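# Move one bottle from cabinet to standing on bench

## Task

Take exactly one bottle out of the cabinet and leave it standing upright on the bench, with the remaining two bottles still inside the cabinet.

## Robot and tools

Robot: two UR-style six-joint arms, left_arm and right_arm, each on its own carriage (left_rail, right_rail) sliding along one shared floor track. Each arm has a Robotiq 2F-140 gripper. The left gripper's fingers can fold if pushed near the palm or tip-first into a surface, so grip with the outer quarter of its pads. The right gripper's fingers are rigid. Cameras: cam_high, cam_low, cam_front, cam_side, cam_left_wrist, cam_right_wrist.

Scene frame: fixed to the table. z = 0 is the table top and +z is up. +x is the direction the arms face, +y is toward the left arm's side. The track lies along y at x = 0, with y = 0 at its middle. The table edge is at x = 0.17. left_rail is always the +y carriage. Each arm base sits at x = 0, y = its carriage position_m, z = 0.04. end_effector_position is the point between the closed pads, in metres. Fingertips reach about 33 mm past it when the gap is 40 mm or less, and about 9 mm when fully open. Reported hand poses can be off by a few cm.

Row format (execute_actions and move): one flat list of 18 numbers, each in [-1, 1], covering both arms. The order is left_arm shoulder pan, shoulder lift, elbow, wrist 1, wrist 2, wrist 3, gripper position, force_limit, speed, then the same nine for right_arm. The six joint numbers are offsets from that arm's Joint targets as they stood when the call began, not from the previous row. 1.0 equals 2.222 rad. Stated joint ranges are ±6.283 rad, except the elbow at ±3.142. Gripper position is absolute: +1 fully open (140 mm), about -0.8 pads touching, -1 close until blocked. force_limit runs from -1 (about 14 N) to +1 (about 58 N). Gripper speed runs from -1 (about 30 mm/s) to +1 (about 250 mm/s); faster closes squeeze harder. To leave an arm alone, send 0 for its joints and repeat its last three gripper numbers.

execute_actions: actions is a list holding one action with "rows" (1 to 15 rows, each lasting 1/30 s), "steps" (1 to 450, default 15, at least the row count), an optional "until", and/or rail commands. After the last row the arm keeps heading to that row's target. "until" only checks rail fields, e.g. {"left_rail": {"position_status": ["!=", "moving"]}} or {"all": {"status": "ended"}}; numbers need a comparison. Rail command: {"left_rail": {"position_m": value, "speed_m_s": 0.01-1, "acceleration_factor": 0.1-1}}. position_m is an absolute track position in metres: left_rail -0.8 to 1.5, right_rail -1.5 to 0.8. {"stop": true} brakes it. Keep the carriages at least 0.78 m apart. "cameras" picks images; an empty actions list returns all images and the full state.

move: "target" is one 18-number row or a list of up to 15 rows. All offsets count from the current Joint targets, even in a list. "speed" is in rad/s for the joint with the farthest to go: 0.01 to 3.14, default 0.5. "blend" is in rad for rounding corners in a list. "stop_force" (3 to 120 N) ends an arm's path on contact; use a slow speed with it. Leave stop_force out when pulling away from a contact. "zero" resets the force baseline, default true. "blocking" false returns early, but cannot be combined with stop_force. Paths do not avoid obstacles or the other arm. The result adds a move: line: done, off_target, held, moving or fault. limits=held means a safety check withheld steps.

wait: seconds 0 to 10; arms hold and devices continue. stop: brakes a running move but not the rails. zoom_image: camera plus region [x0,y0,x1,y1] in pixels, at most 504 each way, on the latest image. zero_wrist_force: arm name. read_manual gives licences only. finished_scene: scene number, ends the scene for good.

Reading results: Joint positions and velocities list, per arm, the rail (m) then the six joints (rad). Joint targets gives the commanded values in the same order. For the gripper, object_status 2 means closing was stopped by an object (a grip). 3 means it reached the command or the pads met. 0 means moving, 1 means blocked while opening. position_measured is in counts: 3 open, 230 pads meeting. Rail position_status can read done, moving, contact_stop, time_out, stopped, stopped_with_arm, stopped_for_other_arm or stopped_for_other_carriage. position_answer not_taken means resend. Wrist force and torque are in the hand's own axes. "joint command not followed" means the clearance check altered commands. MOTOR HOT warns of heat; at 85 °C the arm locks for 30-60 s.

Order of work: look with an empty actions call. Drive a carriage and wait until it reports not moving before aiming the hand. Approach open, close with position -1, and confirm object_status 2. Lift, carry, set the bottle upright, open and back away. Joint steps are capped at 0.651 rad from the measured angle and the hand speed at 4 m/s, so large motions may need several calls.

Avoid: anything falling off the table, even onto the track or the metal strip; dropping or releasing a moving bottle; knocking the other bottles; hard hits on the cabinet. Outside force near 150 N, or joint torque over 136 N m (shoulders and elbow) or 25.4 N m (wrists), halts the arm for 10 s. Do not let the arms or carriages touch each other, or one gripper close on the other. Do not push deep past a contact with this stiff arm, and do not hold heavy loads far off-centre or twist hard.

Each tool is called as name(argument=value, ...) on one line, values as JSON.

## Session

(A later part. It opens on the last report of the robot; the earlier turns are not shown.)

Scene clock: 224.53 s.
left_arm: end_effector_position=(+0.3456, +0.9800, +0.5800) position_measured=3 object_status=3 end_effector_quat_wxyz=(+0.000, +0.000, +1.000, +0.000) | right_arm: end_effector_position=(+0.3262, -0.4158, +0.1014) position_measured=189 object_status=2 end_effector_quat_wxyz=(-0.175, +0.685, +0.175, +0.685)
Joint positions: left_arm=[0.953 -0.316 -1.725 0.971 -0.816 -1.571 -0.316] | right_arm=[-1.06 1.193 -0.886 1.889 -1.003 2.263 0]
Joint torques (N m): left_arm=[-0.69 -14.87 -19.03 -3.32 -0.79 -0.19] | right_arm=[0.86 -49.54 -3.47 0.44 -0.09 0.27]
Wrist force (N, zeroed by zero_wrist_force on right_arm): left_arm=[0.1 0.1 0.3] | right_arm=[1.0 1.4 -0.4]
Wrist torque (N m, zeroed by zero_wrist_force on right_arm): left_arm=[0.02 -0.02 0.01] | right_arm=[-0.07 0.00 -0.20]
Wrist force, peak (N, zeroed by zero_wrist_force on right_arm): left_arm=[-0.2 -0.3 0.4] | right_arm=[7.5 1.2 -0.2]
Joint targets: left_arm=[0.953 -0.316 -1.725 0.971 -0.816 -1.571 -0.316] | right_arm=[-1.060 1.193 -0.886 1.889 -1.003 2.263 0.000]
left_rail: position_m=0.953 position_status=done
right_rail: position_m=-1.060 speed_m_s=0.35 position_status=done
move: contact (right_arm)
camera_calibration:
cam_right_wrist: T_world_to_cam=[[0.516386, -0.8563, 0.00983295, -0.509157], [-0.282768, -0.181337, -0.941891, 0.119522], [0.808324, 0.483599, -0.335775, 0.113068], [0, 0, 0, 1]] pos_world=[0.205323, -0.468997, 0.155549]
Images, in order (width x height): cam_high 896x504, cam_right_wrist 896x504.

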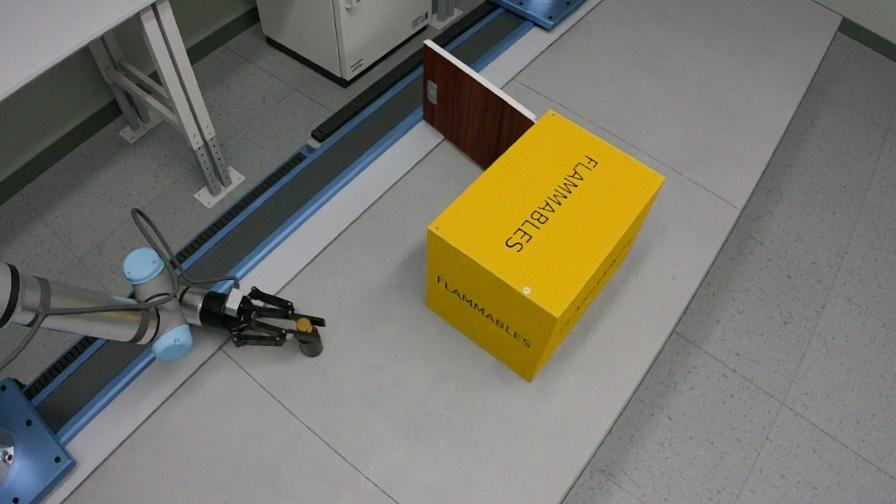

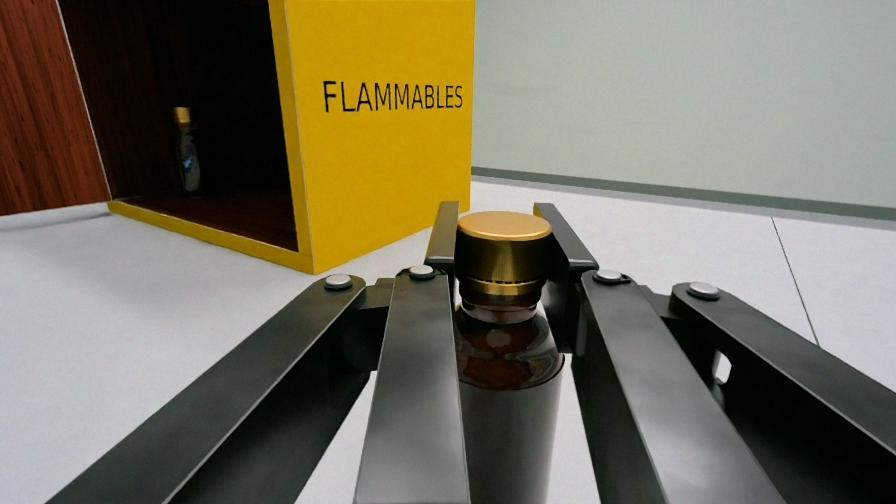

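execute_actions(actions=[{"rows":[[0,0,0,0,0,0,1,1,1,0,0,0,0,0,0,-0.05,0,-1]],"steps":45}])

move(target=[0,0,0,0,0,0,1,1,1,0,-0.1287,-0.0344,0.1631,0,0,-0.05,0,-1], speed=0.2)

execute_actions(actions=[{"right_rail":{"position_m":-1.35,"speed_m_s":0.4,"acceleration_factor":0.4},"left_rail":{"position_m":0.56,"speed_m_s":0.6,"acceleration_factor":0.5},"steps":150,"until":{"all":{"status":"ended"}}}])

move(target=[-0.4353,-0.1224,0.2955,-0.1734,0,-0.4353,-0.9,-0.3,-0.3,0,0,0,0,0,0,-0.05,0,-1], speed=0.7, cameras=["cam_high","cam_front","cam_left_wrist"])

Scene clock: 277.60 s.
left_arm: end_effector_position=(+0.3456, +0.9800, +0.5800) position_measured=3 object_status=3 end_effector_quat_wxyz=(+0.000, +0.000, +1.000, +0.000) | right_arm: end_effector_position=(+0.3262, -0.4158, +0.1014) position_measured=135 object_status=3 end_effector_quat_wxyz=(-0.175, +0.685, +0.175, +0.685)
Joint positions: left_arm=[0.953 -0.316 -1.725 0.971 -0.816 -1.571 -0.316] | right_arm=[-1.06 1.193 -0.886 1.889 -1.003 2.263 0]
Joint torques (N m): left_arm=[-0.74 -14.76 -18.69 -3.15 -0.77 -0.12] | right_arm=[0.04 -49.11 -4.92 -3.37 1.75 0.24]
Wrist force (N, zeroed by zero_wrist_force on right_arm): left_arm=[0.0 -0.1 0.4] | right_arm=[-0.4 1.8 -0.3]
Wrist torque (N m, zeroed by zero_wrist_force on right_arm): left_arm=[-0.03 0.01 0.00] | right_arm=[-0.06 0.05 -0.15]
Wrist force, peak (N, zeroed by zero_wrist_force on right_arm): left_arm=[0.0 0.0 0.6] | right_arm=[1.2 2.1 -0.3]
Joint targets: left_arm=[0.953 -0.316 -1.725 0.971 -0.816 -1.571 -0.316] | right_arm=[-1.060 1.193 -0.886 1.889 -1.003 2.263 0.000]
left_rail: position_m=0.953 position_status=done
right_rail: position_m=-1.060 speed_m_s=0.35 position_status=done

Scene clock: 280.00 s.
left_arm: end_effector_position=(+0.3456, +0.9800, +0.5800) position_measured=3 object_status=3 end_effector_quat_wxyz=(+0.000, +0.000, +1.000, +0.000) | right_arm: end_effector_position=(+0.3261, -0.4160, +0.2599) position_measured=135 object_status=3 end_effector_quat_wxyz=(-0.175, +0.685, +0.175, +0.685)
Joint positions: left_arm=[0.953 -0.316 -1.725 0.971 -0.816 -1.571 -0.316] | right_arm=[-1.06 1.193 -1.172 1.813 -0.641 2.263 0]
Joint torques (N m): left_arm=[-0.84 -15.24 -18.48 -3.29 -0.92 -0.27] | right_arm=[-0.17 -43.29 -30.63 0.62 1.09 0.27]
Wrist force (N, zeroed by zero_wrist_force on right_arm): left_arm=[0.0 -0.2 0.1] | right_arm=[-0.3 1.9 0.0]
Wrist torque (N m, zeroed by zero_wrist_force on right_arm): left_arm=[-0.05 0.00 0.00] | right_arm=[-0.03 0.05 -0.15]
Wrist force, peak (N, zeroed by zero_wrist_force on right_arm): left_arm=[-0.3 -0.2 0.5] | right_arm=[-0.5 2.4 -0.3]
Joint targets: left_arm=[0.953 -0.316 -1.725 0.971 -0.816 -1.571 -0.316] | right_arm=[-1.060 1.193 -1.172 1.813 -0.641 2.263 0.000]
left_rail: position_m=0.953 position_status=done
right_rail: position_m=-1.060 speed_m_s=0.35 position_status=done
move: done

Scene clock: 281.73 s.
left_arm: end_effector_position=(+0.3456, +0.5873, +0.5800) position_measured=3 object_status=3 end_effector_quat_wxyz=(+0.000, +0.000, +1.000, +0.000) | right_arm: end_effector_position=(+0.3261, -0.7060, +0.2601) position_measured=135 object_status=3 end_effector_quat_wxyz=(-0.175, +0.685, +0.175, +0.685)
Joint positions: left_arm=[0.56 -0.316 -1.725 0.971 -0.816 -1.571 -0.316] | right_arm=[-1.35 1.193 -1.172 1.813 -0.641 2.263 0]
Joint torques (N m): left_arm=[-0.64 -15.5 -18.47 -3.26 -0.94 -0.15] | right_arm=[0.1 -32.97 -19.18 -1.35 0.76 0.18]
Wrist force (N, zeroed by zero_wrist_force on right_arm): left_arm=[-0.1 -0.3 0.1] | right_arm=[-0.7 1.8 -0.2]
Wrist torque (N m, zeroed by zero_wrist_force on right_arm): left_arm=[-0.05 0.02 0.00] | right_arm=[-0.05 0.12 -0.15]
Wrist force, peak (N, zeroed by zero_wrist_force on right_arm): left_arm=[0.0 1.9 0.4] | right_arm=[-0.4 3.0 -0.6]
Joint targets: left_arm=[0.560 -0.316 -1.725 0.971 -0.816 -1.571 -0.316] | right_arm=[-1.350 1.193 -1.172 1.813 -0.641 2.263 0.000]
Tool commands: left_gripper/position=+1.0 left_gripper/force_limit=+1.0 left_gripper/speed=+1.0 right_gripper/position=-0.05 right_gripper/force_limit=+0.0 right_gripper/speed=-1.0
left_rail: position_m=0.560 speed_m_s=0.60 position_status=done
right_rail: position_m=-1.350 speed_m_s=0.40 position_status=done

Scene clock: 283.90 s.
left_arm: end_effector_position=(+0.2101, +0.3200, +0.4203) position_measured=232 object_status=3 end_effector_quat_wxyz=(+0.000, +0.000, +1.000, +0.000) | right_arm: end_effector_position=(+0.3261, -0.7061, +0.2601) position_measured=135 object_status=3 end_effector_quat_wxyz=(-0.175, +0.685, +0.175, +0.685)
Joint positions: left_arm=[0.56 -1.283 -1.997 1.627 -1.201 -1.571 -1.283] | right_arm=[-1.35 1.193 -1.172 1.813 -0.641 2.263 0]
Joint torques (N m): left_arm=[-11.51 -17.65 -15.9 -5.25 -1.04 -2.52] | right_arm=[0.22 -31.33 -9.51 -3.73 0.19 0.18]
Wrist force (N, zeroed by zero_wrist_force on right_arm): left_arm=[0.0 0.0 0.1] | right_arm=[-0.4 1.9 0.1]
Wrist torque (N m, zeroed by zero_wrist_force on right_arm): left_arm=[-0.01 -0.03 0.06] | right_arm=[-0.03 0.06 -0.15]
Wrist force, peak (N, zeroed by zero_wrist_force on right_arm): left_arm=[1.2 -1.3 1.1] | right_arm=[-0.4 2.4 -0.1]
Joint targets: left_arm=[0.560 -1.283 -1.997 1.627 -1.201 -1.571 -1.283] | right_arm=[-1.350 1.193 -1.172 1.813 -0.641 2.263 0.000]
left_rail: position_m=0.560 speed_m_s=0.60 position_status=done
right_rail: position_m=-1.350 speed_m_s=0.40 position_status=done
move: done
camera_calibration:
cam_left_wrist: T_world_to_cam=[[-0.00492071, 0.999556, -0.0293858, -0.295897], [0.92756, 0.0155424, 0.37335, -0.361603], [0.373641, -0.02542, -0.927225, 0.468012], [0, 0, 0, 1]] pos_world=[0.159084, 0.313283, 0.560262]
Images, in order (width x height): cam_high 896x504, cam_front 896x504, cam_left_wrist 896x504.

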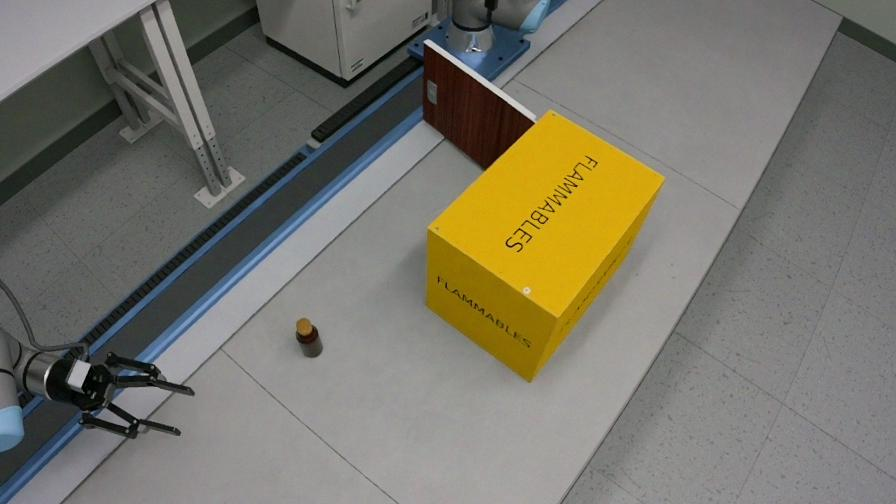

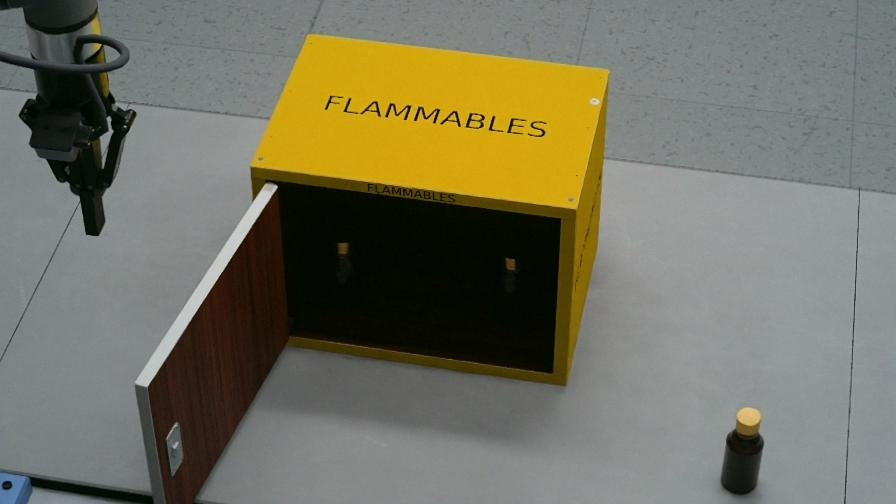

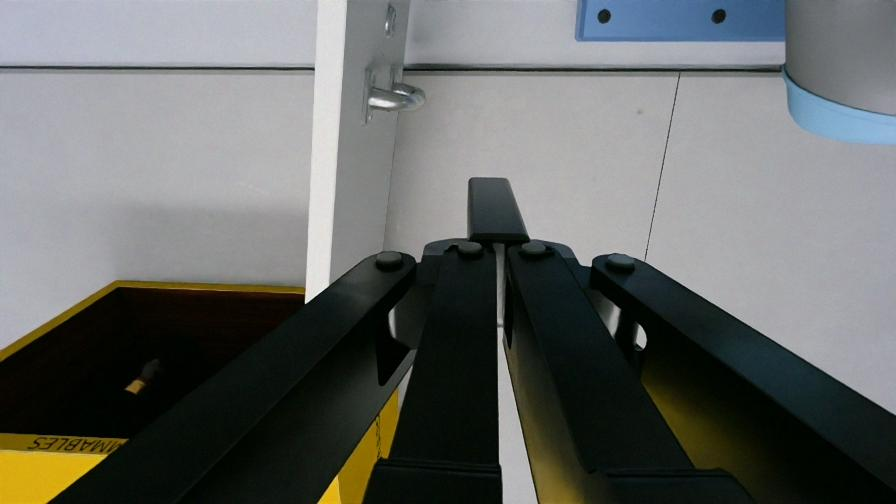

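move(target=[0.0211,0.0189,0.1707,-0.1897,0,0.0211,-0.9,-0.3,-0.3,0,0,0,0,0,0,-0.05,0,-1], speed=0.35, stop_force=12)

move(target=[[-0.0353,0.1278,-0.0946,-0.0332,0,-0.0353,-0.9,-0.3,-0.3,0,0,0,0,0,0,-0.05,0,-1],[-0.0145,0.2593,-0.2326,-0.0266,0,-0.0145,-0.9,-0.3,-0.3,0,0,0,0,0,0,-0.05,0,-1],[0.0187,0.3371,-0.3336,-0.0035,0,0.0187,-0.9,-0.3,-0.3,0,0,0,0,0,0,-0.05,0,-1],[0.0444,0.3814,-0.3973,0.0159,0,0.0444,-0.9,-0.3,-0.3,0,0,0,0,0,0,-0.05,0,-1],[0.0610,0.4035,-0.4306,0.0271,0,0.0610,-0.9,-0.3,-0.3,0,0,0,0,0,0,-0.05,0,-1]], speed=[0.15,0.2,0.15,0.1,0.04], blend=[0.03,0.03,0.02,0.01,0], stop_force=14, cameras=["cam_side","cam_front","cam_left_wrist"])

Scene clock: 300.43 s.
left_arm: end_effector_position=(+0.2350, +0.2899, +0.2654) position_measured=232 object_status=3 end_effector_quat_wxyz=(+0.000, +0.000, +1.000, +0.000) | right_arm: end_effector_position=(+0.3261, -0.7061, +0.2600) position_measured=135 object_status=3 end_effector_quat_wxyz=(-0.175, +0.685, +0.175, +0.685)
Joint positions: left_arm=[0.56 -1.236 -1.955 2.006 -1.623 -1.571 -1.236] | right_arm=[-1.35 1.193 -1.172 1.813 -0.641 2.263 0]
Joint torques (N m): left_arm=[8.9 5.85 -17.02 -5.36 -1.32 2.15] | right_arm=[-0.2 -31.37 -10.14 -3.69 -1.04 0.17]
Wrist force (N, zeroed by zero_wrist_force on right_arm): left_arm=[0.2 -0.4 0.0] | right_arm=[-0.4 2.0 -0.2]
Wrist torque (N m, zeroed by zero_wrist_force on right_arm): left_arm=[-0.07 -0.05 -0.08] | right_arm=[-0.02 0.08 -0.14]
Wrist force, peak (N, zeroed by zero_wrist_force on right_arm): left_arm=[0.0 -0.1 1.2] | right_arm=[-0.6 2.3 -0.1]
Joint targets: left_arm=[0.560 -1.236 -1.955 2.006 -1.623 -1.571 -1.236] | right_arm=[-1.350 1.193 -1.172 1.813 -0.641 2.263 0.000]
left_rail: position_m=0.560 speed_m_s=0.60 position_status=done
right_rail: position_m=-1.350 speed_m_s=0.40 position_status=done
move: done

Scene clock: 309.77 s.
left_arm: end_effector_position=(+0.4335, -0.0041, +0.2655) position_measured=232 object_status=3 end_effector_quat_wxyz=(+0.000, +0.000, +1.000, +0.000) | right_arm: end_effector_position=(+0.3261, -0.7061, +0.2600) position_measured=135 object_status=3 end_effector_quat_wxyz=(-0.175, +0.685, +0.175, +0.685)
Joint positions: left_arm=[0.56 -1.104 -1.063 1.056 -1.565 -1.571 -1.104] | right_arm=[-1.35 1.193 -1.172 1.813 -0.641 2.263 0]
Joint torques (N m): left_arm=[-2.44 -55.58 -16.17 -5.15 4.6 -2.52] | right_arm=[-0.72 -31.64 -9.69 -3.64 -2.27 0.35]
Wrist force (N, zeroed by zero_wrist_force on right_arm): left_arm=[14.8 -2.2 -3.5] | right_arm=[-0.3 2.1 0.0]
Wrist torque (N m, zeroed by zero_wrist_force on right_arm): left_arm=[-0.04 -0.31 0.09] | right_arm=[0.02 0.06 -0.14]
Wrist force, peak (N, zeroed by zero_wrist_force on right_arm): left_arm=[26.5 1.8 -6.8] | right_arm=[-0.7 2.3 -0.4]
Joint targets: left_arm=[0.560 -1.104 -1.063 1.056 -1.565 -1.571 -1.104] | right_arm=[-1.350 1.193 -1.172 1.813 -0.641 2.263 0.000]
left_rail: position_m=0.560 speed_m_s=0.60 position_status=done
right_rail: position_m=-1.350 speed_m_s=0.40 position_status=done
move: contact (left_arm); path passed 4 of 5 targets
camera_calibration:
cam_left_wrist: T_world_to_cam=[[-0.0048365, 0.999551, -0.0295715, 0.024652], [0.927513, 0.0155369, 0.373469, -0.506018], [0.37376, -0.0256217, -0.927171, 0.232698], [0, 0, 0, 1]] pos_world=[0.382484, -0.0108168, 0.405461]
Images, in order (width x height): cam_front 896x504, cam_side 896x504, cam_left_wrist 896x504.

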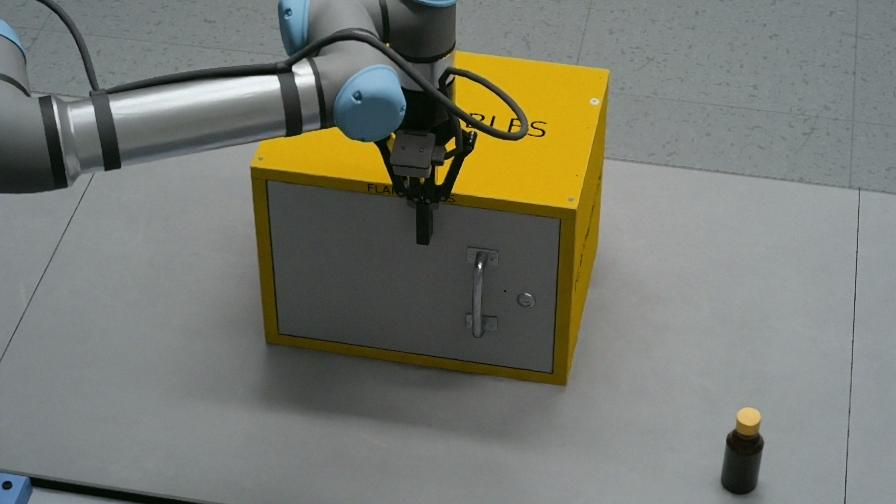

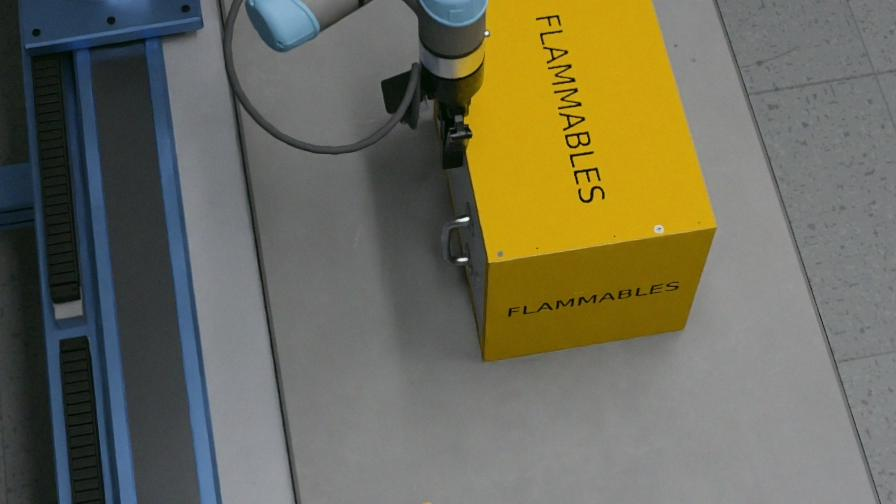

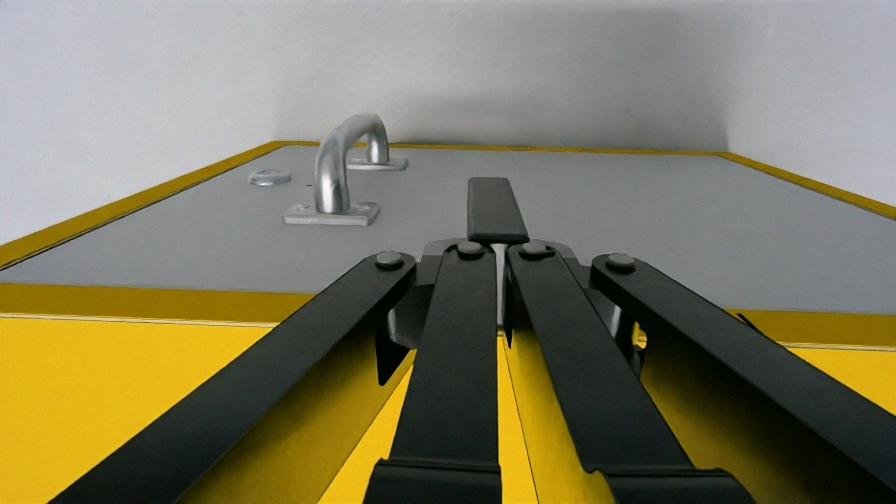

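Door closed. Back off and finish.

move(target=[-0.0409,-0.0643,0.0943,-0.0294,0,-0.0409,-0.9,-0.3,-0.3,0,0,0,0,0,0,-0.05,0,-1], speed=0.2, cameras=["cam_front"])

Scene clock: 316.47 s.
left_arm: end_effector_position=(+0.3601, +0.0110, +0.2649) position_measured=232 object_status=3 end_effector_quat_wxyz=(+0.000, +0.000, +1.000, +0.000) | right_arm: end_effector_position=(+0.3261, -0.7061, +0.2600) position_measured=135 object_status=3 end_effector_quat_wxyz=(-0.175, +0.685, +0.175, +0.685)
Joint positions: left_arm=[0.56 -1.195 -1.206 1.265 -1.63 -1.571 -1.195] | right_arm=[-1.35 1.193 -1.172 1.813 -0.641 2.263 0]
Joint torques (N m): left_arm=[-10.61 -53.51 -17.43 -5.36 1.13 -2.56] | right_arm=[-1.07 -31 -9.66 -3.7 -2.41 0.39]
Wrist force (N, zeroed by zero_wrist_force on right_arm): left_arm=[-0.6 0.8 -0.2] | right_arm=[-0.7 2.2 -0.3]
Wrist torque (N m, zeroed by zero_wrist_force on right_arm): left_arm=[0.17 0.11 0.05] | right_arm=[0.02 0.13 -0.15]
Wrist force, peak (N, zeroed by zero_wrist_force on right_arm): left_arm=[15.0 -2.1 -3.4] | right_arm=[-0.8 2.2 -0.3]
Joint targets: left_arm=[0.560 -1.195 -1.206 1.266 -1.630 -1.571 -1.195] | right_arm=[-1.350 1.193 -1.172 1.813 -0.641 2.263 0.000]
left_rail: position_m=0.560 speed_m_s=0.60 position_status=done
right_rail: position_m=-1.350 speed_m_s=0.40 position_status=done
move: done
Images, in order (width x height): cam_front 896x504.

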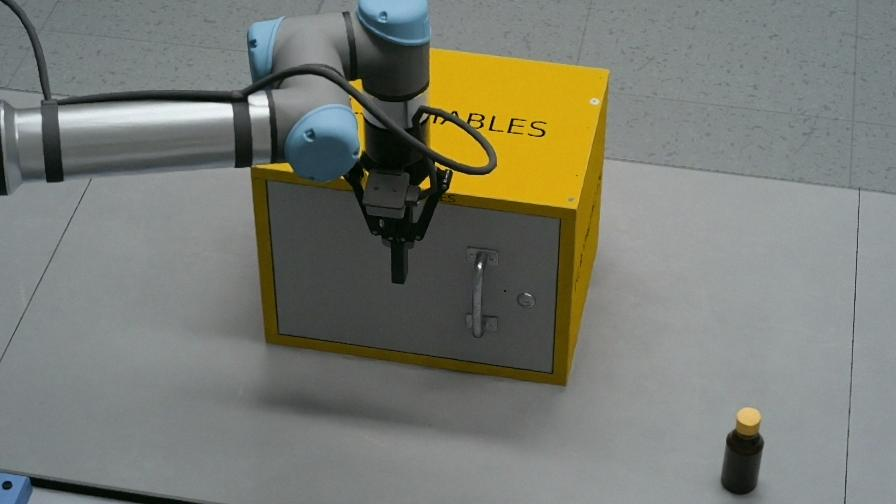

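finished_scene(scene=2)

The scene is finished: the task was done.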